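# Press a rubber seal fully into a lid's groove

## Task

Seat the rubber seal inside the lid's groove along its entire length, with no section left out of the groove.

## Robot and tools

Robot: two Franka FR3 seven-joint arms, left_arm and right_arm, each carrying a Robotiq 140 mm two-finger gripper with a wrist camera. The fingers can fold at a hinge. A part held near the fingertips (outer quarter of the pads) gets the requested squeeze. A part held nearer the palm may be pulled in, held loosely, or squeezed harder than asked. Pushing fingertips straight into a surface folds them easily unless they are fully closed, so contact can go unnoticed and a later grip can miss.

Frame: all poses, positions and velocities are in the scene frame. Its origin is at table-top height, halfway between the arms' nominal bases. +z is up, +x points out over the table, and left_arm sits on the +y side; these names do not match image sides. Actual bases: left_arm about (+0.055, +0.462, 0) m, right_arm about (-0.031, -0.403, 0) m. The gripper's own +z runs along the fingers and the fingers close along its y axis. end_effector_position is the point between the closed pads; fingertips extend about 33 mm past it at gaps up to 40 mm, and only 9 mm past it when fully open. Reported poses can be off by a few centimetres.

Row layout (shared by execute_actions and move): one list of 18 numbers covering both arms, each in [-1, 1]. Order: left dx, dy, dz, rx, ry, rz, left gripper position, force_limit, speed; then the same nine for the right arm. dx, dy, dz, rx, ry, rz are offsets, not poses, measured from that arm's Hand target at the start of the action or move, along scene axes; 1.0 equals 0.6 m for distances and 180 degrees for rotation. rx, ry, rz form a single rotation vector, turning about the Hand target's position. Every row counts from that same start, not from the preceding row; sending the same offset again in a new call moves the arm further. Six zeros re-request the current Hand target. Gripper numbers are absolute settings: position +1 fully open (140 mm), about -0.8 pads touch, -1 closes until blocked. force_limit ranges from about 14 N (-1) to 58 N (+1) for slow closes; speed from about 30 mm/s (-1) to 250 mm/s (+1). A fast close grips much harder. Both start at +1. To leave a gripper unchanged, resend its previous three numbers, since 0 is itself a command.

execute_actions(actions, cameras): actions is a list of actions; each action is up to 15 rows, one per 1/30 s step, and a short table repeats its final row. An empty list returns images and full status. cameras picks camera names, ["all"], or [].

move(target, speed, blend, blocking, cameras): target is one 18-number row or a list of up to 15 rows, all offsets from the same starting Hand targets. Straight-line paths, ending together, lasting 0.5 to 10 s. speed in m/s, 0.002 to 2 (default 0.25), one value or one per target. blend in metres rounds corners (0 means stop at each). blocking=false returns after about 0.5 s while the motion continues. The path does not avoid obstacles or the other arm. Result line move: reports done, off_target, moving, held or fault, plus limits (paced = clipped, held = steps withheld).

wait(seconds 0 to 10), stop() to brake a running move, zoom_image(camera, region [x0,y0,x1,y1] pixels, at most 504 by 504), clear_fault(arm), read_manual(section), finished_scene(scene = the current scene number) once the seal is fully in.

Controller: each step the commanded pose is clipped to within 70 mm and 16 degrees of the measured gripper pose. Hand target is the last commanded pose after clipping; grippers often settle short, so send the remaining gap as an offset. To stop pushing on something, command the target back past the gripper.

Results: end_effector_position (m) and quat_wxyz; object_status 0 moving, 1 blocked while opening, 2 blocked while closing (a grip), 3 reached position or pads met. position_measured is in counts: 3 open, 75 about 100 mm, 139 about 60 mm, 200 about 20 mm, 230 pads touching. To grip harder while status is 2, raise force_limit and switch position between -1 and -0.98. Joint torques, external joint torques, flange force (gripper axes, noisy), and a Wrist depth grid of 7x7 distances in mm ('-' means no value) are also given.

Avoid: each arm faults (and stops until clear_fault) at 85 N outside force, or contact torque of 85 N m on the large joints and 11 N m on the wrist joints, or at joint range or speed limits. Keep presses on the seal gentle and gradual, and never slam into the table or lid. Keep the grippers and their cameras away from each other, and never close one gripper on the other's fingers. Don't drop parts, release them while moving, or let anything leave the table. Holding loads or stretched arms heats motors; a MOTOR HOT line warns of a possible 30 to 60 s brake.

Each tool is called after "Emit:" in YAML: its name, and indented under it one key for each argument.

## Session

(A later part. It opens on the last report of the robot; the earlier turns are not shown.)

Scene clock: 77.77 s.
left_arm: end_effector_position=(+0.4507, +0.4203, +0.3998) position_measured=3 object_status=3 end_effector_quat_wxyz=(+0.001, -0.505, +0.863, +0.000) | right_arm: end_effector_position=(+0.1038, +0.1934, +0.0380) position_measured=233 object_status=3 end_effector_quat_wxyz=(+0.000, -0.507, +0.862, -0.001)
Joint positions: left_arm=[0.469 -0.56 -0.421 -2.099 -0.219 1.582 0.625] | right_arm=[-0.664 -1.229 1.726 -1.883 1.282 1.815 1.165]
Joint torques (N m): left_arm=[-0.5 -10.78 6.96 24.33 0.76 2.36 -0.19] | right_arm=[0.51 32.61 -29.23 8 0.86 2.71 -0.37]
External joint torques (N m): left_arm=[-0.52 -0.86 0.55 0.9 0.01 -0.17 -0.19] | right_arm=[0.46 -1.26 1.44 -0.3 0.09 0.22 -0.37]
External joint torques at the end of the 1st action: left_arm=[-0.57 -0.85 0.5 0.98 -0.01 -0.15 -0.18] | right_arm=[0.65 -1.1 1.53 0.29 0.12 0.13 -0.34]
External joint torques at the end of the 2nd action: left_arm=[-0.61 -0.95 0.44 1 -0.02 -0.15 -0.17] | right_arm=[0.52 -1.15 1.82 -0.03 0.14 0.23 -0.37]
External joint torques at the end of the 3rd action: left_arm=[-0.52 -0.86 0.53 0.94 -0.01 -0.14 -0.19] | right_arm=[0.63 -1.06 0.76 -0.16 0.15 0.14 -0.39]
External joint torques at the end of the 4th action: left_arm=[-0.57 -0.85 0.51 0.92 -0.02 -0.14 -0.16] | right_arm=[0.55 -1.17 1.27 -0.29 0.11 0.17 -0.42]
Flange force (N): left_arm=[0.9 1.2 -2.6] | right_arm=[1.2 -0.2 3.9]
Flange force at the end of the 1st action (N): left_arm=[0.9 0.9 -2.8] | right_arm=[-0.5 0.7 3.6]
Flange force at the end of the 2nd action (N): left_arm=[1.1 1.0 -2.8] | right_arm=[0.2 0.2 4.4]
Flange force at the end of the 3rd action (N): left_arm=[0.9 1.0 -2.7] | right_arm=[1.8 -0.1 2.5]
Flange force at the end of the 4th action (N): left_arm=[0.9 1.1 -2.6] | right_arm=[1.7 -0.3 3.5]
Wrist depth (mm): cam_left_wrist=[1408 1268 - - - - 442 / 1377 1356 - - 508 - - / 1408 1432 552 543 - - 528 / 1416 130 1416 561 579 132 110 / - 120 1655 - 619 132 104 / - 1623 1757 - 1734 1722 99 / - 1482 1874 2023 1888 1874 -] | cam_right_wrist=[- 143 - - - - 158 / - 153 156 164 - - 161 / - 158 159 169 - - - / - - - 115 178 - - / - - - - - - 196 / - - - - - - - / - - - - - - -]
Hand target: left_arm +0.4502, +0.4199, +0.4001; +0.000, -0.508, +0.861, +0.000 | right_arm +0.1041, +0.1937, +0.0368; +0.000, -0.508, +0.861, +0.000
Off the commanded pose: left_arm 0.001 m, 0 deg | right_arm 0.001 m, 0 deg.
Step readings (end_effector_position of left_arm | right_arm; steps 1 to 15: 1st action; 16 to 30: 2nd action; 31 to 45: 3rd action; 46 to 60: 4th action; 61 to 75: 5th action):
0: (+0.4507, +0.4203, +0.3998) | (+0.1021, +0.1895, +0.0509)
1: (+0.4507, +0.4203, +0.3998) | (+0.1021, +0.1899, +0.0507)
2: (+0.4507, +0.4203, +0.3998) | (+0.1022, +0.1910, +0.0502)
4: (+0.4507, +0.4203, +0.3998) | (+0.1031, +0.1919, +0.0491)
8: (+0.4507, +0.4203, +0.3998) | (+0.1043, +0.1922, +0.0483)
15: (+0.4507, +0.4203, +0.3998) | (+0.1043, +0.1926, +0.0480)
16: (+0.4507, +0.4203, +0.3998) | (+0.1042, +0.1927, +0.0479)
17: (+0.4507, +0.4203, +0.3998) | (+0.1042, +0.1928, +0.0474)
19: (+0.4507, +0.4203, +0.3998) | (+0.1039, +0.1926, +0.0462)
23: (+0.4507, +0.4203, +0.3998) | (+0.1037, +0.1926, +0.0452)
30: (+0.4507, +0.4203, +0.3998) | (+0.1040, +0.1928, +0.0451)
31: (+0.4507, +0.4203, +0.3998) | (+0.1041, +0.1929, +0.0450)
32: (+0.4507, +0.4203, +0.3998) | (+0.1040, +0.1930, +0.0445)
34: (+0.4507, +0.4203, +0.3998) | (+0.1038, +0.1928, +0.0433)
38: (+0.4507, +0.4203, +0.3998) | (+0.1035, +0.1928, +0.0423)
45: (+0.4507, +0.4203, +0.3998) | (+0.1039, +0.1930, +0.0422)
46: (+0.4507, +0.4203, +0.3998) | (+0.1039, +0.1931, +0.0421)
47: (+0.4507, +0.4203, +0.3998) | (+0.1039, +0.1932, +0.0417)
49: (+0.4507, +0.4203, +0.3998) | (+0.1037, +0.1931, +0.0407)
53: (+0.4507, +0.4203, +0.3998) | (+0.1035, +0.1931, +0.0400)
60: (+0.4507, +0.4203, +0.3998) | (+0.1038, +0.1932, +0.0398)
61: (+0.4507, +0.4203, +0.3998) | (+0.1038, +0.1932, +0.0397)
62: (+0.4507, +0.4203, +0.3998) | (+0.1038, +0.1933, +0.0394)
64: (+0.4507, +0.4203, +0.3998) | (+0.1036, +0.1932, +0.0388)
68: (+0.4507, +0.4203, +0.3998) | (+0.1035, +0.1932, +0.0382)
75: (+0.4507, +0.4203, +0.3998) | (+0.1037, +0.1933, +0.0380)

Emit:
execute_actions:
  actions:
    - [[0,0,0,0,0,0,1,1,1,0,0,-0.003,0,0,0,-1,-0.5,0]]
    - [[0,0,0,0,0,0,1,1,1,0,0,-0.0025,0,0,0,-1,-0.5,0]]
    - [[0,0,0,0,0,0,1,1,1,0,0,-0.0025,0,0,0,-1,-0.5,0]]
  cameras: ["cam_right_wrist"]

Scene clock: 79.90 s.
left_arm: end_effector_position=(+0.4507, +0.4203, +0.3998) position_measured=3 object_status=3 end_effector_quat_wxyz=(+0.001, -0.505, +0.863, +0.000) | right_arm: end_effector_position=(+0.1037, +0.1936, +0.0332) position_measured=233 object_status=3 end_effector_quat_wxyz=(+0.000, -0.507, +0.862, -0.002)
Joint positions: left_arm=[0.469 -0.56 -0.421 -2.099 -0.219 1.582 0.625] | right_arm=[-0.667 -1.229 1.737 -1.883 1.284 1.825 1.165]
Joint torques (N m): left_arm=[-0.53 -10.77 6.94 24.3 0.75 2.37 -0.16] | right_arm=[0.53 32.74 -29.18 7.56 0.88 2.7 -0.45]
External joint torques (N m): left_arm=[-0.6 -0.9 0.45 0.91 -0.01 -0.14 -0.16] | right_arm=[0.6 -1 1.23 -0.59 0.13 0.23 -0.45]
External joint torques at the end of the 1st action: left_arm=[-0.53 -0.9 0.55 0.97 -0.02 -0.14 -0.15] | right_arm=[0.7 -1.22 1.41 -0.5 0.13 0.17 -0.41]
External joint torques at the end of the 2nd action: left_arm=[-0.5 -0.87 0.55 0.94 -0.02 -0.15 -0.18] | right_arm=[0.67 -1.16 1.3 -0.53 0.14 0.14 -0.45]
Flange force (N): left_arm=[1.1 1.1 -2.6] | right_arm=[3.1 -0.7 3.3]
Flange force at the end of the 1st action (N): left_arm=[0.9 1.2 -2.8] | right_arm=[2.8 -0.3 3.7]
Flange force at the end of the 2nd action (N): left_arm=[0.9 1.1 -2.7] | right_arm=[2.9 -0.5 3.5]
Wrist depth (mm): cam_left_wrist=[1363 1274 - - 487 478 449 / 1334 1274 - 505 - - - / 1432 1526 1424 545 - - - / 1424 130 1517 - 579 132 112 / - 120 1655 - 626 132 104 / - 104 1770 1745 1782 1710 99 / - 1440 1860 1931 1644 2039 -] | cam_right_wrist=[- - 150 150 150 - - / 146 150 147 - - - - / - 154 157 - - - - / - - - 112 - - - / - 173 - - - - 190 / - - - - - - - / - - - - - - -]
Hand target: left_arm +0.4502, +0.4199, +0.4001; +0.000, -0.508, +0.861, +0.000 | right_arm +0.1041, +0.1937, +0.0320; +0.000, -0.508, +0.861, +0.000
Off the commanded pose: left_arm 0.001 m, 0 deg | right_arm 0.001 m, 0 deg.
Step readings (end_effector_position of left_arm | right_arm; steps 1 to 15: 1st action; 16 to 30: 2nd action; 31 to 45: 3rd action):
0: (+0.4507, +0.4203, +0.3998) | (+0.1039, +0.1934, +0.0380)
1: (+0.4507, +0.4203, +0.3998) | (+0.1039, +0.1934, +0.0380)
2: (+0.4507, +0.4203, +0.3998) | (+0.1038, +0.1935, +0.0377)
4: (+0.4507, +0.4203, +0.3998) | (+0.1036, +0.1934, +0.0370)
8: (+0.4507, +0.4203, +0.3998) | (+0.1035, +0.1933, +0.0364)
15: (+0.4507, +0.4203, +0.3998) | (+0.1037, +0.1934, +0.0362)
16: (+0.4507, +0.4203, +0.3998) | (+0.1037, +0.1935, +0.0362)
17: (+0.4507, +0.4203, +0.3998) | (+0.1037, +0.1935, +0.0359)
19: (+0.4507, +0.4203, +0.3998) | (+0.1036, +0.1934, +0.0354)
23: (+0.4507, +0.4203, +0.3998) | (+0.1035, +0.1934, +0.0349)
30: (+0.4507, +0.4203, +0.3998) | (+0.1037, +0.1935, +0.0347)
31: (+0.4507, +0.4203, +0.3998) | (+0.1037, +0.1935, +0.0347)
32: (+0.4507, +0.4203, +0.3998) | (+0.1037, +0.1936, +0.0344)
34: (+0.4507, +0.4203, +0.3998) | (+0.1036, +0.1935, +0.0339)
38: (+0.4507, +0.4203, +0.3998) | (+0.1035, +0.1935, +0.0334)
45: (+0.4507, +0.4203, +0.3998) | (+0.1037, +0.1936, +0.0333)
Images, in order (width x height): cam_right_wrist 896x504.

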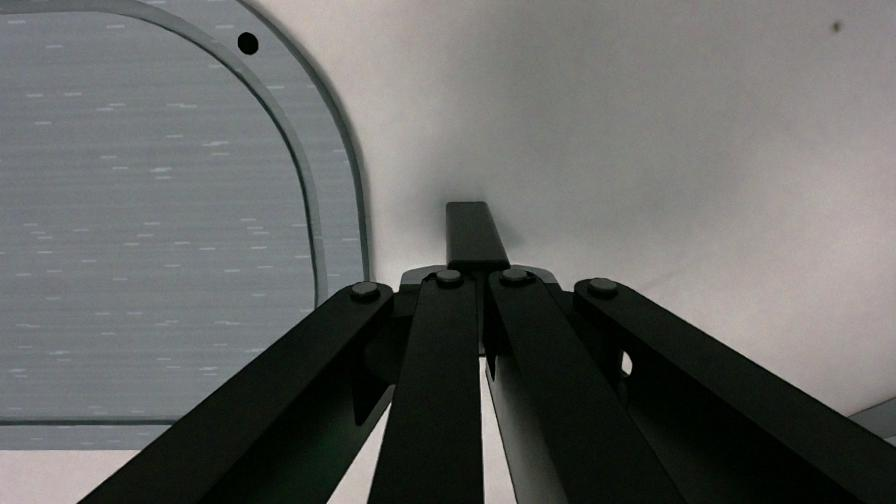

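Emit:
execute_actions:
  actions:
    - [[0,0,0,0,0,0,1,1,1,0,0,-0.0025,0,0,0,-1,-0.5,0]]
    - [[0,0,0,0,0,0,1,1,1,0,0,-0.0025,0,0,0,-1,-0.5,0]]
    - [[0,0,0,0,0,0,1,1,1,0,0,-0.0025,0,0,0,-1,-0.5,0]]

Scene clock: 82.20 s.
left_arm: end_effector_position=(+0.4507, +0.4203, +0.3998) position_measured=3 object_status=3 end_effector_quat_wxyz=(+0.001, -0.505, +0.863, +0.000) | right_arm: end_effector_position=(+0.1038, +0.1937, +0.0330) position_measured=233 object_status=3 end_effector_quat_wxyz=(+0.000, -0.507, +0.862, -0.001)
Joint positions: left_arm=[0.469 -0.56 -0.421 -2.099 -0.219 1.582 0.625] | right_arm=[-0.667 -1.229 1.738 -1.883 1.285 1.826 1.163]
Joint torques (N m): left_arm=[-0.55 -10.78 6.93 24.3 0.75 2.37 -0.15] | right_arm=[-0.47 29.99 -24.76 7.43 2.13 3.52 -0.43]
External joint torques (N m): left_arm=[-0.57 -0.96 0.53 0.98 0 -0.14 -0.15] | right_arm=[-0.42 -3.94 5.85 -0.81 1.37 1.02 -0.43]
External joint torques at the end of the 1st action: left_arm=[-0.56 -0.75 0.46 0.94 -0.02 -0.15 -0.14] | right_arm=[0.27 -2.01 2.67 -0.79 0.47 0.41 -0.44]
External joint torques at the end of the 2nd action: left_arm=[-0.51 -0.96 0.62 0.97 0.01 -0.13 -0.18] | right_arm=[-0.19 -2.98 3.86 -0.93 0.93 0.73 -0.4]
Flange force (N): left_arm=[1.0 1.3 -2.8] | right_arm=[-3.4 -0.4 16.9]
Flange force at the end of the 1st action (N): left_arm=[0.8 0.7 -2.8] | right_arm=[1.4 -0.7 7.5]
Flange force at the end of the 2nd action (N): left_arm=[0.9 1.3 -2.7] | right_arm=[-0.6 -0.8 11.6]
Wrist depth (mm): cam_left_wrist=[1393 1268 - 489 504 463 475 / 1341 - 513 514 528 - 478 / 1416 1408 1517 542 558 - - / 1424 130 1563 - - 132 110 / - 120 1623 - 647 132 104 / - 104 1677 1644 1699 1770 99 / - - 1888 1874 1860 1847 -] | cam_right_wrist=[- 140 151 - - - - / - 147 145 - - - - / - 157 155 - - - - / - - - 112 - - 177 / - - - - - - - / - - - - - - - / - - - - - - -]
Hand target: left_arm +0.4502, +0.4199, +0.4001; +0.000, -0.508, +0.861, +0.000 | right_arm +0.1041, +0.1937, +0.0275; +0.000, -0.508, +0.861, +0.000
Off the commanded pose: left_arm 0.001 m, 0 deg | right_arm 0.005 m, 0 deg.
Step readings (end_effector_position of left_arm | right_arm; steps 1 to 15: 1st action; 16 to 30: 2nd action; 31 to 45: 3rd action):
0: (+0.4507, +0.4203, +0.3998) | (+0.1038, +0.1936, +0.0333)
1: (+0.4507, +0.4203, +0.3998) | (+0.1038, +0.1937, +0.0332)
2: (+0.4507, +0.4203, +0.3998) | (+0.1038, +0.1937, +0.0330)
4: (+0.4507, +0.4203, +0.3998) | (+0.1038, +0.1937, +0.0330)
8: (+0.4507, +0.4203, +0.3998) | (+0.1038, +0.1937, +0.0330)
15: (+0.4507, +0.4203, +0.3998) | (+0.1038, +0.1937, +0.0330)
16: (+0.4507, +0.4203, +0.3998) | (+0.1038, +0.1937, +0.0330)
17: (+0.4507, +0.4203, +0.3998) | (+0.1038, +0.1937, +0.0330)
19: (+0.4507, +0.4203, +0.3998) | (+0.1038, +0.1937, +0.0330)
23: (+0.4507, +0.4203, +0.3998) | (+0.1038, +0.1937, +0.0330)
30: (+0.4507, +0.4203, +0.3998) | (+0.1038, +0.1937, +0.0330)
31: (+0.4507, +0.4203, +0.3998) | (+0.1038, +0.1937, +0.0330)
32: (+0.4507, +0.4203, +0.3998) | (+0.1038, +0.1937, +0.0330)
34: (+0.4507, +0.4203, +0.3998) | (+0.1038, +0.1937, +0.0330)
38: (+0.4507, +0.4203, +0.3998) | (+0.1038, +0.1937, +0.0330)
45: (+0.4507, +0.4203, +0.3998) | (+0.1038, +0.1937, +0.0330)

Emit:
move:
  target:
    - [0,0,0,0,0,0,1,1,1, 0,0,0.0155,0,0,0,-1,-0.5,0]
    - [0,0,0,0,0,0,1,1,1, 0.035,-0.0194,0.0155,0,0,0,-1,-0.5,0]
    - [0,0,0,0,0,0,1,1,1, 0.1721,-0.0952,0.0155,0,0,0,-1,-0.5,0]
  speed: [0.05, 0.1, 0.05]
  cameras: ["cam_right_wrist"]

Scene clock: 87.50 s.
left_arm: end_effector_position=(+0.4507, +0.4203, +0.3998) position_measured=3 object_status=3 end_effector_quat_wxyz=(+0.001, -0.505, +0.863, +0.000) | right_arm: end_effector_position=(+0.2023, +0.1379, +0.0355) position_measured=233 object_status=3 end_effector_quat_wxyz=(-0.004, -0.507, +0.862, +0.000)
Joint positions: left_arm=[0.469 -0.56 -0.421 -2.099 -0.219 1.582 0.625] | right_arm=[-0.797 -1.21 1.718 -1.967 1.285 1.829 0.95]
Joint velocities: left_arm=[within noise] | right_arm=[0.001 0 0.001 0.001 0 0 -0.007]
Joint torques (N m): left_arm=[-0.54 -10.78 6.91 24.29 0.73 2.37 -0.18] | right_arm=[-0.54 29.98 -30.39 6.76 0.01 3.11 -0.5]
External joint torques (N m): left_arm=[-0.52 -0.79 0.53 0.85 -0.02 -0.15 -0.18] | right_arm=[-0.61 -1.55 -0.24 -1.63 -0.74 0.64 -0.5]
Flange force (N): left_arm=[0.9 1.0 -2.5] | right_arm=[4.4 -2.3 1.4]
Wrist depth (mm): cam_left_wrist=[1255 1231 486 - 492 469 459 / 1385 1356 - - 513 - - / 1499 1517 - - - - 531 / 1385 130 1526 - 580 124 573 / - 120 1655 631 - 123 104 / - 103 - 1677 1847 - 99 / - - 1847 1916 1888 1945 -] | cam_right_wrist=[143 144 143 154 151 - - / 149 147 149 - - - - / - 160 - 157 - - - / - - - 116 - - - / - - - - - - - / - - - - - - - / - - - - - - -]
Hand target: left_arm +0.4502, +0.4199, +0.4001; +0.000, -0.508, +0.861, +0.000 | right_arm +0.2074, +0.1365, +0.0368; +0.000, -0.508, +0.861, +0.000
Off the commanded pose: left_arm 0.001 m, 0 deg | right_arm 0.005 m, 0 deg.
move: off_target (right_arm)
Images, in order (width x height): cam_right_wrist 896x504.

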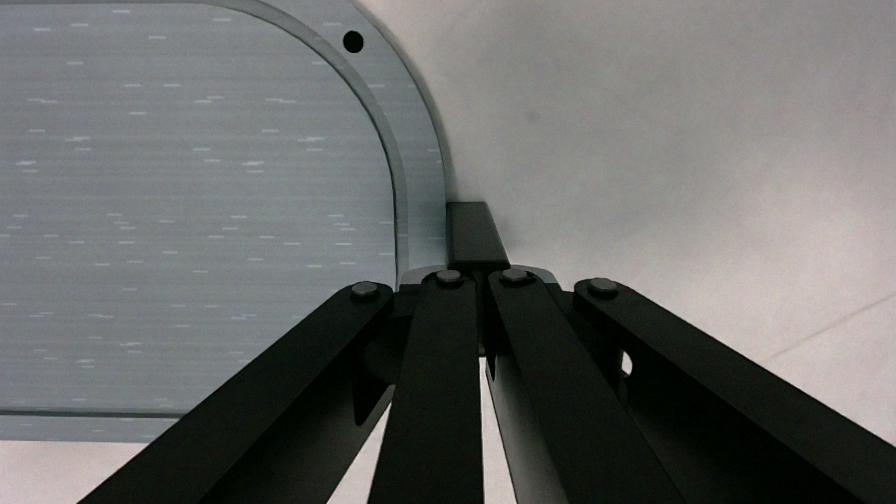

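Emit:
move:
  target:
    - [0,0,0,0,0,0,-0.08,-0.5,0, -0.0365,0.0202,0,0,0,0,-1,-0.5,0]
    - [0,0,0,0,0,0,-0.08,-0.5,0, -0.0365,0.0202,0.35,0,0,0,-1,-0.5,0]
    - [-0.167,-0.367,-0.167,0,0,0,-0.08,-0.5,0, 0.2788,-0.5917,0.1553,0,0,0,-0.08,-0.5,0]
  speed: [0.1, 0.2, 0.3]
  blend: [0, 0.03, 0]
  cameras: ["cam_right_wrist"]

Scene clock: 98.10 s.
left_arm: end_effector_position=(+0.3497, +0.2006, +0.2997) position_measured=139 object_status=3 end_effector_quat_wxyz=(+0.000, -0.505, +0.863, +0.001) | right_arm: end_effector_position=(+0.3754, -0.2178, +0.1307) position_measured=139 object_status=0 end_effector_quat_wxyz=(+0.001, -0.504, +0.863, +0.001)
Joint positions: left_arm=[0.362 -0.848 -0.819 -2.337 -0.581 1.659 0.323] | right_arm=[-0.975 -0.819 1.334 -2.452 0.901 2.003 0.285]
Joint torques (N m): left_arm=[-0.71 2.2 16.56 20.77 0.57 2.62 -0.19] | right_arm=[1.15 10.28 -20.04 15.99 0.42 2.65 -0.39]
External joint torques (N m): left_arm=[-0.67 -0.8 1.14 0.26 -0.17 0.08 -0.19] | right_arm=[1.23 -0.32 0.28 -0.56 -0.27 0.08 -0.39]
Flange force (N): left_arm=[0.2 5.3 -1.3] | right_arm=[3.7 4.8 -0.4]
Wrist depth (mm): cam_left_wrist=[396 393 385 - 393 - - / 1237 411 417 - 412 410 - / 1341 438 440 - - - 404 / 1385 - - - 138 - 409 / - 85 - 510 485 - - / - - - - - - - / - - - - - - -] | cam_right_wrist=[- - - - 243 - - / - - - - - - - / - - - - - - - / - - 115 - - - - / - - - - 116 91 - / - - - - - - - / - - - - - - -]
Hand target: left_arm +0.3500, +0.1997, +0.2999; +0.000, -0.508, +0.861, +0.000 | right_arm +0.3747, -0.2185, +0.1300; +0.000, -0.508, +0.861, +0.000
Off the commanded pose: left_arm 0.001 m, 0 deg | right_arm 0.001 m, 1 deg.
move: done
Images, in order (width x height): cam_right_wrist 896x504.

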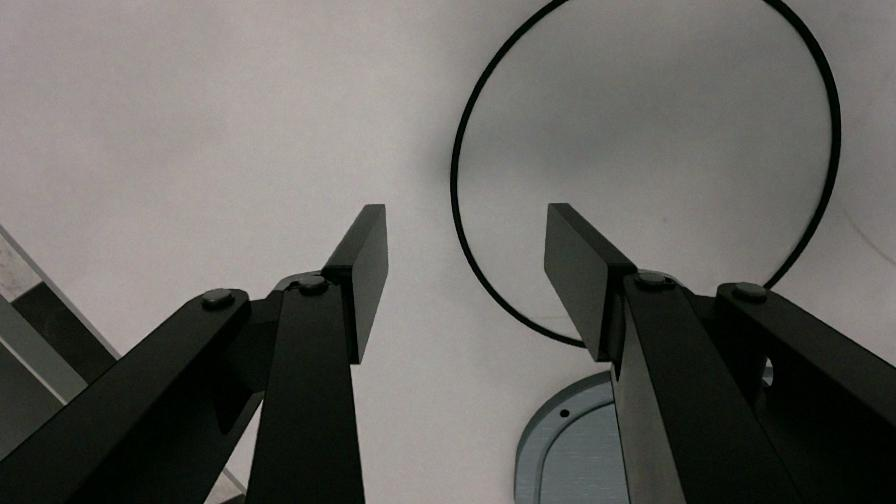

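Emit:
move:
  target:
    - [-0.2575,-0.489,-0.2832,0,0,0,-0.08,-0.5,0, -0.051,0.0282,-0.1483,0,0,0,-1,-0.5,0]
  speed: [0.25]
  cameras: ["cam_right_wrist","cam_left_wrist","cam_head_left"]

Scene clock: 101.53 s.
left_arm: end_effector_position=(+0.2689, +0.0636, +0.2178) position_measured=139 object_status=3 end_effector_quat_wxyz=(-0.001, -0.475, +0.880, +0.008) | right_arm: end_effector_position=(+0.3559, -0.2082, +0.0766) position_measured=233 object_status=3 end_effector_quat_wxyz=(-0.001, -0.507, +0.862, -0.001)
Joint positions: left_arm=[0.334 -0.9 -1.171 -2.301 -0.818 1.745 0.144] | right_arm=[-0.977 -0.813 1.471 -2.522 1.002 2.116 0.273]
Joint velocities: left_arm=[within noise] | right_arm=[0.001 0.001 -0.001 -0.001 0 0.004 -0.002]
Joint torques (N m): left_arm=[-0.59 10.56 22.85 16.9 1.04 2.6 0.17] | right_arm=[0.53 12.27 -19.16 14 0.93 2.84 -0.42]
External joint torques (N m): left_arm=[-0.59 0.31 1.97 -0.14 0.3 0.07 0.16] | right_arm=[0.42 0.29 0.7 -0.8 0.29 0.26 -0.42]
Flange force (N): left_arm=[-3.3 6.1 -3.7] | right_arm=[2.1 1.2 3.6]
Wrist depth (mm): cam_left_wrist=[316 320 321 311 315 314 310 / 329 333 322 322 326 334 332 / 364 - 343 340 351 358 - / 378 - 136 359 138 370 373 / 398 85 - 409 - - 388 / - - - 430 432 - - / - - - - - - -] | cam_right_wrist=[- - - - - - - / - - - - - 204 - / - - 214 - - - - / - 227 - 111 - - - / - 241 - - - - - / - - - - - - - / - - - - - - -]
Hand target: left_arm +0.2696, +0.0658, +0.2176; -0.002, -0.474, +0.880, +0.010 (not the last commanded pose) | right_arm +0.3560, -0.2081, +0.0756; +0.000, -0.508, +0.861, +0.000 (not the last commanded pose)
Off the commanded pose: left_arm 0.195 m, 4 deg | right_arm 0.038 m, 0 deg.
move: held (left_arm; a check stopped the path), off_target (right_arm; braked when a check withheld steps of left_arm); limits=held
pose unreachable (left arm): on one or more control steps of this call, first in action 0 (counted from 0), this arm could not follow its commanded pose, so it was not sent that pose on those steps. It may still have moved: this result reports where it is.
cause: moving toward the commanded pose would bring a part of the arm too close to another arm (a part of this arm just beyond joint 7 (wrist roll) and a part of the right arm just beyond its joint 5 (forearm roll), where that arm would come to rest).
Images, in order (width x height): cam_head_left 896x504, cam_left_wrist 896x504, cam_right_wrist 896x504.

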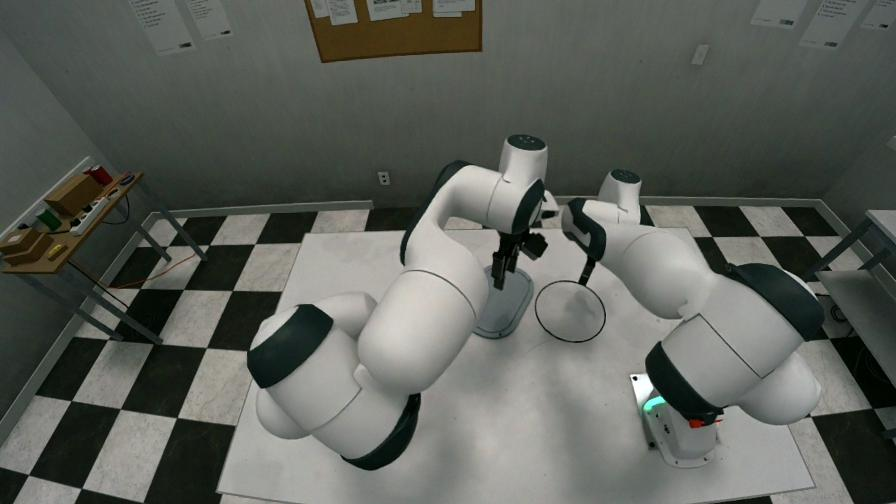

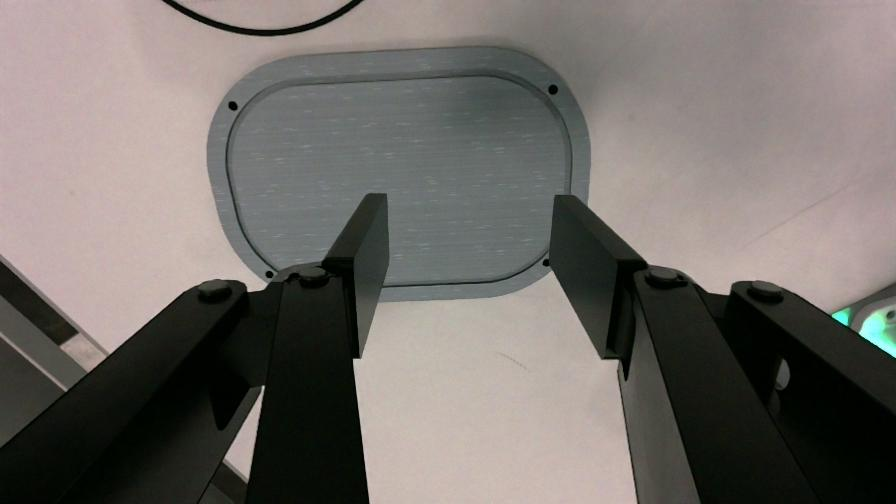

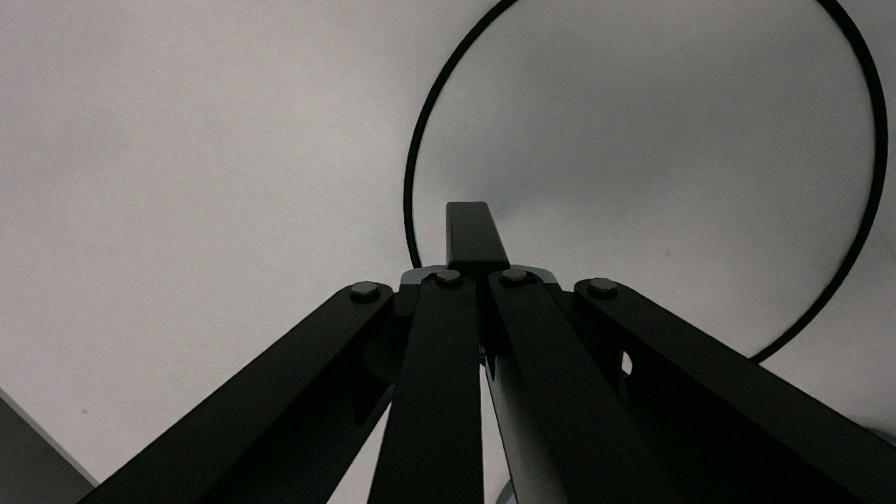

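Emit:
move:
  target:
    - [0.3,0.557,0.304,0,0,0,-0.08,-0.5,0, -0.0198,0.0108,-0.0577,0,0,0,-1,-0.5,0]
  speed: [0.25]

Emit:
execute_actions:
  actions:
    - [[0,0,0,0,0,0,-0.08,-0.5,0,0,0,-0.004,0,0,0,-1,-0.5,0]]
    - [[0,0,0,0,0,0,-0.08,-0.5,0,0,0,-0.004,0,0,0,-1,-0.5,0]]
    - [[0,0,0,0,0,0,-0.08,-0.5,0,0,0,-0.003,0,0,0,-1,-0.5,0]]
    - [[0,0,0,0,0,0,-0.08,-0.5,0,0,0,-0.0025,0,0,0,-1,-0.5,0]]
    - [[0,0,0,0,0,0,-0.08,-0.5,0,0,0,-0.0025,0,0,0,-1,-0.5,0]]

Scene clock: 118.23 s.
left_arm: end_effector_position=(+0.4502, +0.3991, +0.3999) position_measured=139 object_status=3 end_effector_quat_wxyz=(-0.001, -0.478, +0.878, +0.008) | right_arm: end_effector_position=(+0.3443, -0.2015, +0.0419) position_measured=233 object_status=3 end_effector_quat_wxyz=(+0.000, -0.507, +0.862, -0.001)
Joint positions: left_arm=[0.457 -0.55 -0.46 -2.079 -0.22 1.568 0.637] | right_arm=[-1.001 -0.795 1.581 -2.552 1.075 2.198 0.263]
Joint velocities: left_arm=[0 -0.002 0 0 0.001 0 0.006] | right_arm=[within noise]
Joint torques (N m): left_arm=[-1.15 -9.74 8.12 24.16 1.09 2.33 0.2] | right_arm=[0.53 13.5 -18.64 12.73 0.63 2.77 -0.43]
External joint torques (N m): left_arm=[-1.18 0.04 1.2 0.87 0.3 -0.16 0.2] | right_arm=[0.63 0.24 0.75 -0.59 0.03 0.19 -0.43]
Flange force (N): left_arm=[-1.1 0.8 -3.1] | right_arm=[2.1 1.7 2.4]
Wrist depth (mm): cam_left_wrist=[1268 1300 486 489 - 483 468 / 1307 1320 511 - 517 514 - / 1424 1416 546 527 542 - - / 1274 1535 129 - 138 555 1734 / - 85 - - - - 1573 / - - - 1544 - - - / - - - 2338 - - -] | cam_right_wrist=[- 159 160 - - 162 - / - - - - - - - / - - - - - - - / - 187 188 111 123 - - / - - - - - - - / - - - - - - - / - - - - - - -]
Hand target: left_arm +0.4496, +0.4000, +0.4000; -0.002, -0.474, +0.880, +0.010 | right_arm +0.3441, -0.2017, +0.0410; +0.000, -0.508, +0.861, +0.000
Off the commanded pose: left_arm 0.001 m, 1 deg | right_arm 0.001 m, 0 deg.
move: done

Scene clock: 120.93 s.
left_arm: end_effector_position=(+0.4501, +0.3991, +0.3999) position_measured=139 object_status=3 end_effector_quat_wxyz=(-0.001, -0.477, +0.879, +0.008) | right_arm: end_effector_position=(+0.3443, -0.2016, +0.0322) position_measured=233 object_status=3 end_effector_quat_wxyz=(-0.001, -0.507, +0.862, -0.001)
Joint positions: left_arm=[0.457 -0.55 -0.46 -2.079 -0.22 1.568 0.639] | right_arm=[-1.026 -0.78 1.62 -2.553 1.087 2.228 0.258]
Joint torques (N m): left_arm=[-0.68 -9.93 7.69 24.17 0.97 2.33 0.25] | right_arm=[0.57 14.04 -18.37 12.53 0.69 2.82 -0.43]
External joint torques (N m): left_arm=[-0.61 -0.16 0.9 0.88 0.19 -0.16 0.25] | right_arm=[0.53 0.26 0.65 -0.66 0.1 0.24 -0.43]
External joint torques at the end of the 1st action: left_arm=[-0.68 -0.05 0.86 0.87 0.2 -0.14 0.3] | right_arm=[0.37 -0.12 0.67 -0.62 0.13 0.12 -0.46]
External joint torques at the end of the 2nd action: left_arm=[-0.63 -0.05 0.84 0.82 0.19 -0.15 0.25] | right_arm=[0.46 0.27 0.61 -0.52 0.14 0.26 -0.44]
External joint torques at the end of the 3rd action: left_arm=[-0.68 -0.09 0.83 0.83 0.18 -0.15 0.25] | right_arm=[0.6 -0.18 0.67 -0.61 0.11 0.2 -0.47]
External joint torques at the end of the 4th action: left_arm=[-0.68 -0.16 0.86 0.93 0.2 -0.15 0.24] | right_arm=[0.51 0.7 0.55 -0.67 0.09 0.21 -0.47]
Flange force (N): left_arm=[-1.0 0.7 -3.0] | right_arm=[2.4 1.7 2.4]
Flange force at the end of the 1st action (N): left_arm=[-1.2 0.5 -3.0] | right_arm=[1.8 1.0 2.7]
Flange force at the end of the 2nd action (N): left_arm=[-1.1 0.4 -2.9] | right_arm=[2.0 1.2 2.6]
Flange force at the end of the 3rd action (N): left_arm=[-1.0 0.5 -2.9] | right_arm=[2.2 1.9 2.2]
Flange force at the end of the 4th action (N): left_arm=[-1.0 0.5 -3.1] | right_arm=[2.8 1.6 2.1]
Wrist depth (mm): cam_left_wrist=[1281 1307 492 - - - 474 / 1334 1348 505 522 510 - - / 1400 1424 1563 - 550 - - / 1490 1499 130 601 138 - 1535 / 1287 85 - 1623 - - 1613 / - - - 1916 - - - / - - - 1820 - - -] | cam_right_wrist=[- - - - - - - / - - - - - - - / - - - - - - 166 / - - - 111 - - - / - - - - - 186 - / - - - - - - 195 / - - - - - - -]
Hand target: left_arm +0.4496, +0.4000, +0.4000; -0.002, -0.474, +0.880, +0.010 | right_arm +0.3441, -0.2017, +0.0314; +0.000, -0.508, +0.861, +0.000
Off the commanded pose: left_arm 0.001 m, 0 deg | right_arm 0.001 m, 0 deg.
Step readings (end_effector_position of left_arm | right_arm; steps 1 to 15: 1st action; 16 to 30: 2nd action; 31 to 45: 3rd action; 46 to 60: 4th action; 61 to 75: 5th action):
0: (+0.4502, +0.3991, +0.3999) | (+0.3443, -0.2015, +0.0419)
1: (+0.4502, +0.3991, +0.3999) | (+0.3444, -0.2015, +0.0417)
2: (+0.4502, +0.3991, +0.3999) | (+0.3442, -0.2016, +0.0410)
4: (+0.4502, +0.3991, +0.3999) | (+0.3438, -0.2018, +0.0400)
8: (+0.4501, +0.3991, +0.3999) | (+0.3438, -0.2017, +0.0394)
15: (+0.4501, +0.3991, +0.3999) | (+0.3441, -0.2016, +0.0394)
16: (+0.4501, +0.3991, +0.3999) | (+0.3441, -0.2016, +0.0392)
17: (+0.4501, +0.3991, +0.3999) | (+0.3440, -0.2017, +0.0385)
19: (+0.4501, +0.3991, +0.3999) | (+0.3436, -0.2018, +0.0375)
23: (+0.4501, +0.3991, +0.3999) | (+0.3437, -0.2018, +0.0370)
30: (+0.4501, +0.3991, +0.3999) | (+0.3440, -0.2017, +0.0370)
31: (+0.4501, +0.3991, +0.3999) | (+0.3441, -0.2017, +0.0368)
32: (+0.4501, +0.3991, +0.3999) | (+0.3440, -0.2017, +0.0363)
34: (+0.4501, +0.3991, +0.3999) | (+0.3438, -0.2018, +0.0356)
38: (+0.4501, +0.3991, +0.3999) | (+0.3438, -0.2018, +0.0352)
45: (+0.4501, +0.3991, +0.3999) | (+0.3441, -0.2016, +0.0352)
46: (+0.4501, +0.3991, +0.3999) | (+0.3441, -0.2016, +0.0351)
47: (+0.4501, +0.3991, +0.3999) | (+0.3440, -0.2017, +0.0346)
49: (+0.4501, +0.3991, +0.3999) | (+0.3439, -0.2018, +0.0340)
53: (+0.4501, +0.3991, +0.3999) | (+0.3439, -0.2017, +0.0337)
60: (+0.4501, +0.3991, +0.3999) | (+0.3441, -0.2016, +0.0337)
61: (+0.4501, +0.3991, +0.3999) | (+0.3442, -0.2016, +0.0336)
62: (+0.4501, +0.3991, +0.3999) | (+0.3441, -0.2017, +0.0331)
64: (+0.4501, +0.3991, +0.3999) | (+0.3439, -0.2017, +0.0325)
68: (+0.4501, +0.3991, +0.3999) | (+0.3439, -0.2017, +0.0322)
75: (+0.4501, +0.3991, +0.3999) | (+0.3441, -0.2016, +0.0322)

Emit:
execute_actions:
  actions:
    - [[0,0,0,0,0,0,-0.08,-0.5,0,0,0,-0.0022,0,0,0,-1,-0.5,0]]
    - [[0,0,0,0,0,0,-0.08,-0.5,0,0,0,-0.0022,0,0,0,-1,-0.5,0]]
    - [[0,0,0,0,0,0,-0.08,-0.5,0,0,0,-0.0022,0,0,0,-1,-0.5,0]]
  cameras: ["cam_right_wrist"]

Scene clock: 123.60 s.
left_arm: end_effector_position=(+0.4501, +0.3991, +0.3999) position_measured=139 object_status=3 end_effector_quat_wxyz=(-0.001, -0.477, +0.879, +0.008) | right_arm: end_effector_position=(+0.3443, -0.2016, +0.0305) position_measured=233 object_status=3 end_effector_quat_wxyz=(-0.001, -0.507, +0.862, +0.001)
Joint positions: left_arm=[0.457 -0.55 -0.46 -2.079 -0.22 1.568 0.639] | right_arm=[-1.034 -0.774 1.627 -2.553 1.089 2.234 0.254]
Joint torques (N m): left_arm=[-0.67 -9.87 7.71 24.14 0.96 2.33 0.25] | right_arm=[-1.35 13.12 -13.28 11.86 1.77 3.72 -0.38]
External joint torques (N m): left_arm=[-0.69 -0.12 0.82 0.87 0.18 -0.15 0.25] | right_arm=[-1.31 -0.76 5.72 -1.35 1.18 1.14 -0.38]
External joint torques at the end of the 1st action: left_arm=[-0.74 -0.16 0.85 0.86 0.19 -0.15 0.26] | right_arm=[0.66 -0.77 0.73 -0.56 0.08 0.19 -0.46]
External joint torques at the end of the 2nd action: left_arm=[-0.81 -0.23 0.75 0.92 0.19 -0.15 0.23] | right_arm=[-0.18 -0.18 3.68 -1.17 0.55 0.64 -0.4]
Flange force (N): left_arm=[-0.9 0.5 -3.0] | right_arm=[-8.5 -10.1 32.1]
Flange force at the end of the 1st action (N): left_arm=[-0.9 0.7 -2.9] | right_arm=[1.8 2.1 2.1]
Flange force at the end of the 2nd action (N): left_arm=[-0.7 0.6 -3.0] | right_arm=[-3.2 -3.8 18.3]
Wrist depth (mm): cam_left_wrist=[1281 1327 - 489 489 - 450 / 1482 1300 514 510 523 519 - / 1424 1424 1393 548 - 560 - / 1482 1465 130 578 138 - 1490 / - 85 - 620 - - 1603 / - - - 1757 - - - / - - - 1603 - - -] | cam_right_wrist=[- - 151 149 - 150 - / - 163 160 - - - - / - 166 - - - - - / - - - 111 172 - - / - - - - - - - / - - - - - - - / - - - - - - -]
Hand target: left_arm +0.4496, +0.4000, +0.4000; -0.002, -0.474, +0.880, +0.010 | right_arm +0.3441, -0.2017, +0.0275; +0.000, -0.508, +0.861, +0.000
Off the commanded pose: left_arm 0.001 m, 0 deg | right_arm 0.003 m, 0 deg.
Step readings (end_effector_position of left_arm | right_arm; steps 1 to 15: 1st action; 16 to 30: 2nd action; 31 to 45: 3rd action):
0: (+0.4501, +0.3991, +0.3999) | (+0.3443, -0.2016, +0.0322)
1: (+0.4501, +0.3991, +0.3999) | (+0.3443, -0.2016, +0.0321)
2: (+0.4501, +0.3991, +0.3999) | (+0.3442, -0.2017, +0.0317)
4: (+0.4501, +0.3991, +0.3999) | (+0.3440, -0.2017, +0.0312)
8: (+0.4501, +0.3991, +0.3999) | (+0.3440, -0.2017, +0.0309)
15: (+0.4501, +0.3991, +0.3999) | (+0.3442, -0.2016, +0.0309)
16: (+0.4501, +0.3991, +0.3999) | (+0.3442, -0.2016, +0.0308)
17: (+0.4501, +0.3991, +0.3999) | (+0.3442, -0.2016, +0.0305)
19: (+0.4501, +0.3991, +0.3999) | (+0.3442, -0.2016, +0.0305)
23: (+0.4501, +0.3991, +0.3999) | (+0.3442, -0.2016, +0.0305)
30: (+0.4501, +0.3991, +0.3999) | (+0.3442, -0.2016, +0.0305)
31: (+0.4501, +0.3991, +0.3999) | (+0.3443, -0.2016, +0.0305)
32: (+0.4501, +0.3991, +0.3999) | (+0.3443, -0.2016, +0.0305)
34: (+0.4501, +0.3991, +0.3999) | (+0.3443, -0.2016, +0.0305)
38: (+0.4501, +0.3991, +0.3999) | (+0.3443, -0.2016, +0.0305)
45: (+0.4501, +0.3991, +0.3999) | (+0.3443, -0.2016, +0.0305)
Images, in order (width x height): cam_right_wrist 896x504.

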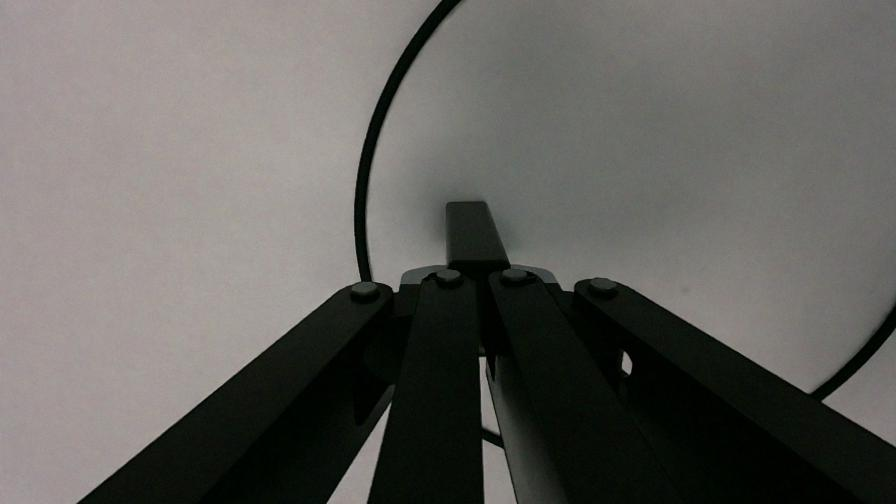

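Emit:
move:
  target:
    - [0,0,0,0,0,0,-0.08,-0.5,0, 0,0,0.0267,0,0,0,-1,-0.5,0]
    - [0,0,0,0,0,0,-0.08,-0.5,0, 0.0592,-0.0328,0.0267,0,0,0,-0.44,-0.5,0]
  speed: [0.1,0.15]
  cameras: ["cam_right_wrist"]

Scene clock: 127.37 s.
left_arm: end_effector_position=(+0.4501, +0.3991, +0.3999) position_measured=139 object_status=3 end_effector_quat_wxyz=(-0.001, -0.477, +0.879, +0.008) | right_arm: end_effector_position=(+0.3799, -0.2212, +0.0439) position_measured=185 object_status=0 end_effector_quat_wxyz=(+0.001, -0.504, +0.864, +0.000)
Joint positions: left_arm=[0.457 -0.55 -0.46 -2.079 -0.22 1.568 0.639] | right_arm=[-1.156 -0.766 1.63 -2.485 1.041 2.211 0.216]
Joint torques (N m): left_arm=[-0.67 -9.88 7.73 24.12 0.97 2.33 0.24] | right_arm=[0.54 14.43 -18.94 14.54 0.25 2.55 -0.47]
External joint torques (N m): left_arm=[-0.66 -0.23 0.88 0.88 0.19 -0.15 0.24] | right_arm=[0.58 -0.44 0.63 0.48 -0.35 -0.04 -0.47]
Flange force (N): left_arm=[-0.8 0.8 -3.0] | right_arm=[-1.0 -0.2 0.6]
Wrist depth (mm): cam_left_wrist=[1262 1243 479 469 497 - 458 / 1320 1314 491 520 - 523 - / 1400 1408 - - - - - / - 1526 129 - 138 - 1274 / - 85 - - - - - / - - - 1770 - - - / - - - 1860 - - -] | cam_right_wrist=[- - - - 160 - 164 / - - 172 - - - - / - - 181 179 - - 182 / - - 192 141 137 - 188 / - - 89 - 94 84 - / - - - - - - - / - - - - - - -]
Hand target: left_arm +0.4496, +0.4000, +0.4000; -0.002, -0.474, +0.880, +0.010 | right_arm +0.3796, -0.2213, +0.0435; +0.000, -0.508, +0.861, +0.000
Off the commanded pose: left_arm 0.001 m, 0 deg | right_arm 0.000 m, 1 deg.
move: done
Images, in order (width x height): cam_right_wrist 896x504.

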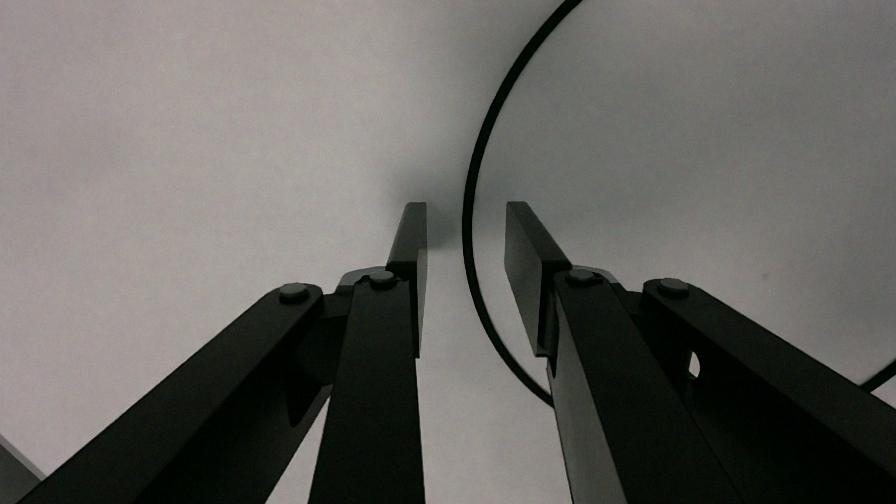

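Emit:
move:
  target:
    - [0,0,0,0,0,0,-0.08,-0.5,0, 0,0,-0.0212,0,0,0,-0.44,-0.5,0]
    - [0,0,0,0,0,0,-0.08,-0.5,0, 0,0,-0.0212,0,0,0,-1,-0.5,-1]
  speed: [0.05,0.05]
  cameras: ["cam_right_wrist"]

Scene clock: 130.33 s.
left_arm: end_effector_position=(+0.4501, +0.3991, +0.3999) position_measured=139 object_status=3 end_effector_quat_wxyz=(-0.001, -0.477, +0.879, +0.008) | right_arm: end_effector_position=(+0.3791, -0.2221, +0.0310) position_measured=225 object_status=0 end_effector_quat_wxyz=(-0.001, -0.506, +0.863, -0.001)
Joint positions: left_arm=[0.457 -0.55 -0.46 -2.079 -0.22 1.568 0.639] | right_arm=[-1.19 -0.761 1.679 -2.484 1.058 2.238 0.204]
Joint torques (N m): left_arm=[-0.71 -9.83 7.69 24.14 0.98 2.34 0.22] | right_arm=[0.55 15.89 -18.69 13.88 0.45 2.8 -0.43]
External joint torques (N m): left_arm=[-0.68 0.01 0.82 0.79 0.19 -0.15 0.21] | right_arm=[0.48 0.09 0.61 0.21 -0.14 0.23 -0.43]
Flange force (N): left_arm=[-1.1 0.3 -2.8] | right_arm=[0.0 0.1 1.7]
Wrist depth (mm): cam_left_wrist=[1416 482 - - - - 458 / 1363 1348 - - 516 566 - / 1440 - - - - - - / 1473 1508 129 - 138 578 - / - 85 - - - - 1583 / - - - 1655 - - - / - - - 1975 - - -] | cam_right_wrist=[- - 151 - - - - / - - - - - - 161 / - - - - - - - / - - - 115 - - - / - - - - - - - / - - - - - - - / - - - - - - -]
Hand target: left_arm +0.4496, +0.4000, +0.4000; -0.002, -0.474, +0.880, +0.010 | right_arm +0.3796, -0.2213, +0.0308; +0.000, -0.508, +0.861, +0.000
Off the commanded pose: left_arm 0.001 m, 0 deg | right_arm 0.001 m, 0 deg.
move: done
Images, in order (width x height): cam_right_wrist 896x504.

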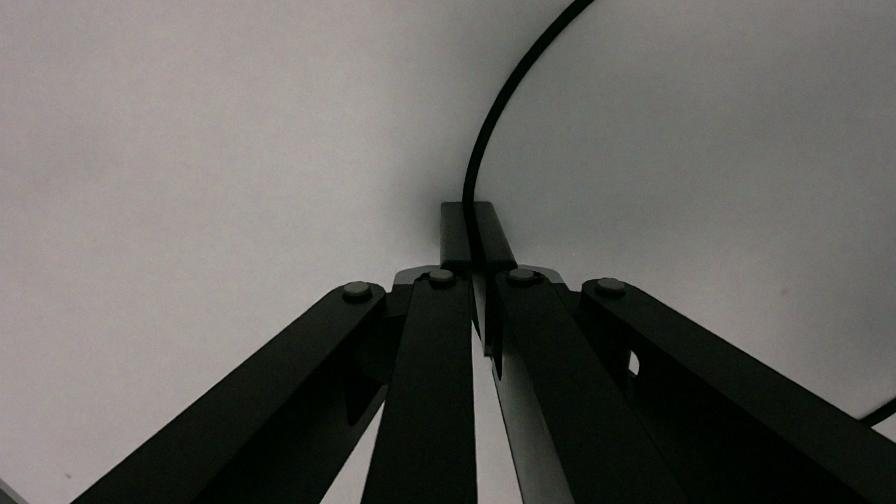

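Emit:
move:
  target:
    - [0,0,0,0,0,0,-0.08,-0.5,0, 0,0,0.2,0,0,0,-1,-0.5,-1]
  speed: [0.1]
  cameras: ["cam_right_wrist","cam_head_left","cam_low","cam_high"]

Scene clock: 134.00 s.
left_arm: end_effector_position=(+0.4501, +0.3991, +0.3999) position_measured=139 object_status=3 end_effector_quat_wxyz=(-0.001, -0.477, +0.879, +0.008) | right_arm: end_effector_position=(+0.3799, -0.2209, +0.1500) position_measured=225 object_status=2 end_effector_quat_wxyz=(+0.001, -0.511, +0.860, +0.000)
Joint positions: left_arm=[0.457 -0.55 -0.46 -2.079 -0.22 1.568 0.639] | right_arm=[-0.964 -0.802 1.287 -2.427 0.851 1.975 0.286]
Joint velocities: left_arm=[within noise] | right_arm=[0.001 0.001 0 -0.001 0.001 -0.006 0.004]
Joint torques (N m): left_arm=[-0.68 -9.92 7.65 24.14 0.97 2.33 0.23] | right_arm=[0.97 8.87 -20.11 17.92 0.47 2.33 0.17]
External joint torques (N m): left_arm=[-0.7 -0.18 0.73 0.83 0.19 -0.16 0.22] | right_arm=[0.96 -0.83 -0.17 0.51 -0.22 -0.24 0.17]
Flange force (N): left_arm=[-0.7 0.6 -2.8] | right_arm=[1.0 4.3 -3.4]
Wrist depth (mm): cam_left_wrist=[1274 1255 485 - - - 447 / 1341 1348 - 535 513 - - / 1393 1499 548 539 - 545 531 / 1473 1465 119 - 138 554 1482 / - 85 - - - - 1573 / - - - 1499 - - - / - - - 1874 - - -] | cam_right_wrist=[- - - - - 258 - / - 277 276 - - 267 - / - - - - - - 282 / - 308 - 115 - - - / 1303 - - - - - - / - - - - - - - / - - - - - - -]
Hand target: left_arm +0.4496, +0.4000, +0.4000; -0.002, -0.474, +0.880, +0.010 | right_arm +0.3796, -0.2213, +0.1508; +0.000, -0.508, +0.861, +0.000
Off the commanded pose: left_arm 0.001 m, 0 deg | right_arm 0.001 m, 0 deg.
move: done
Images, in order (width x height): cam_head_left 896x504, cam_high 896x504, cam_low 896x504, cam_right_wrist 896x504.

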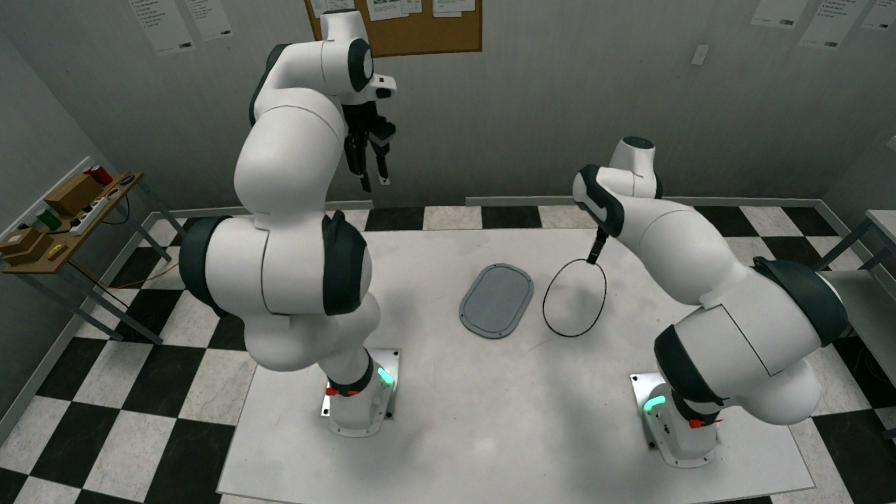

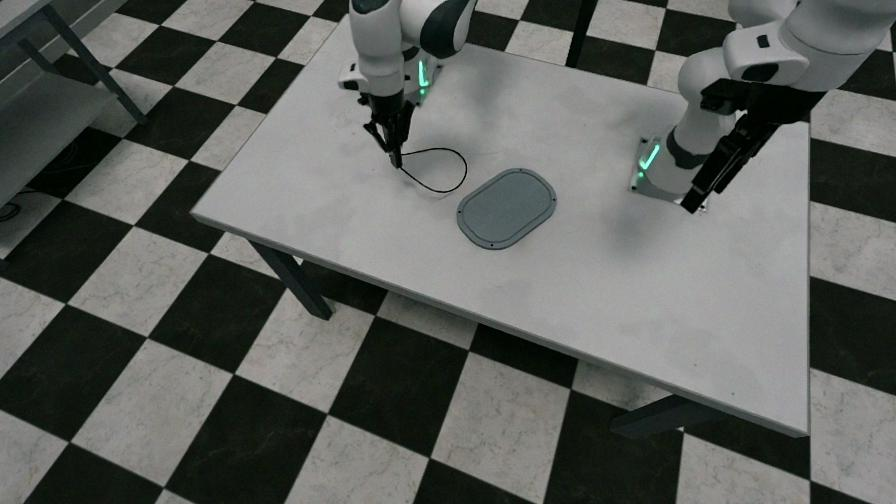

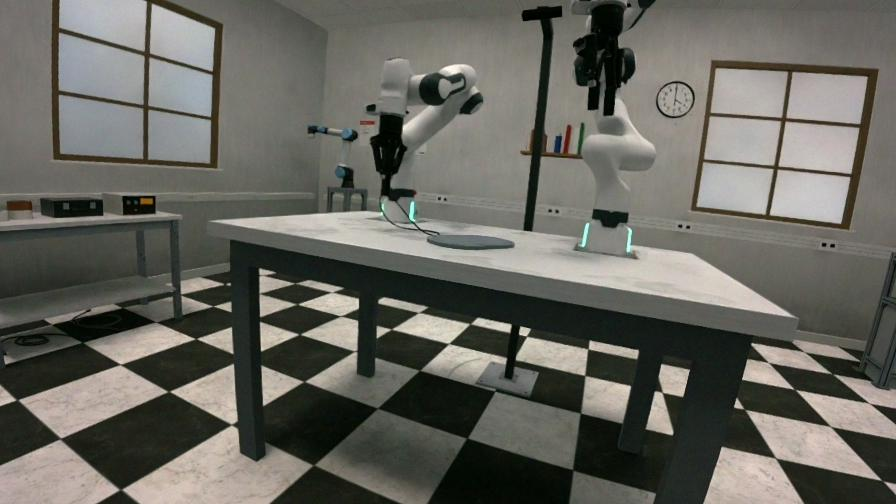

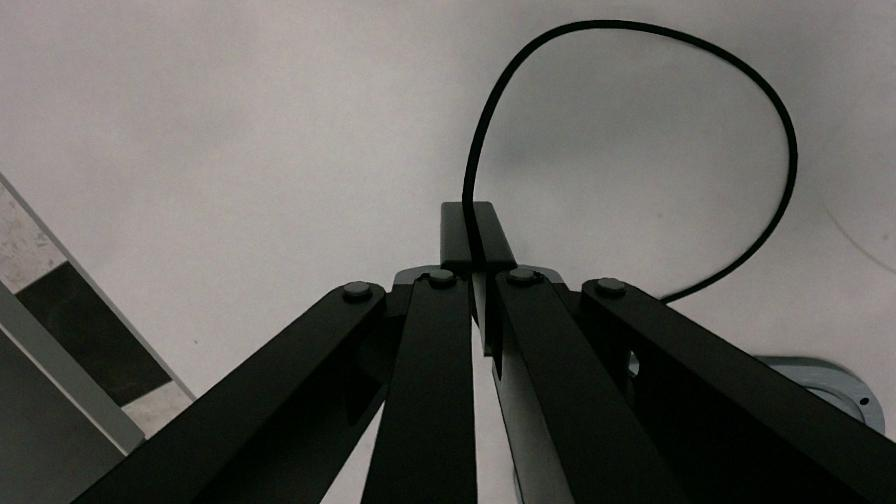

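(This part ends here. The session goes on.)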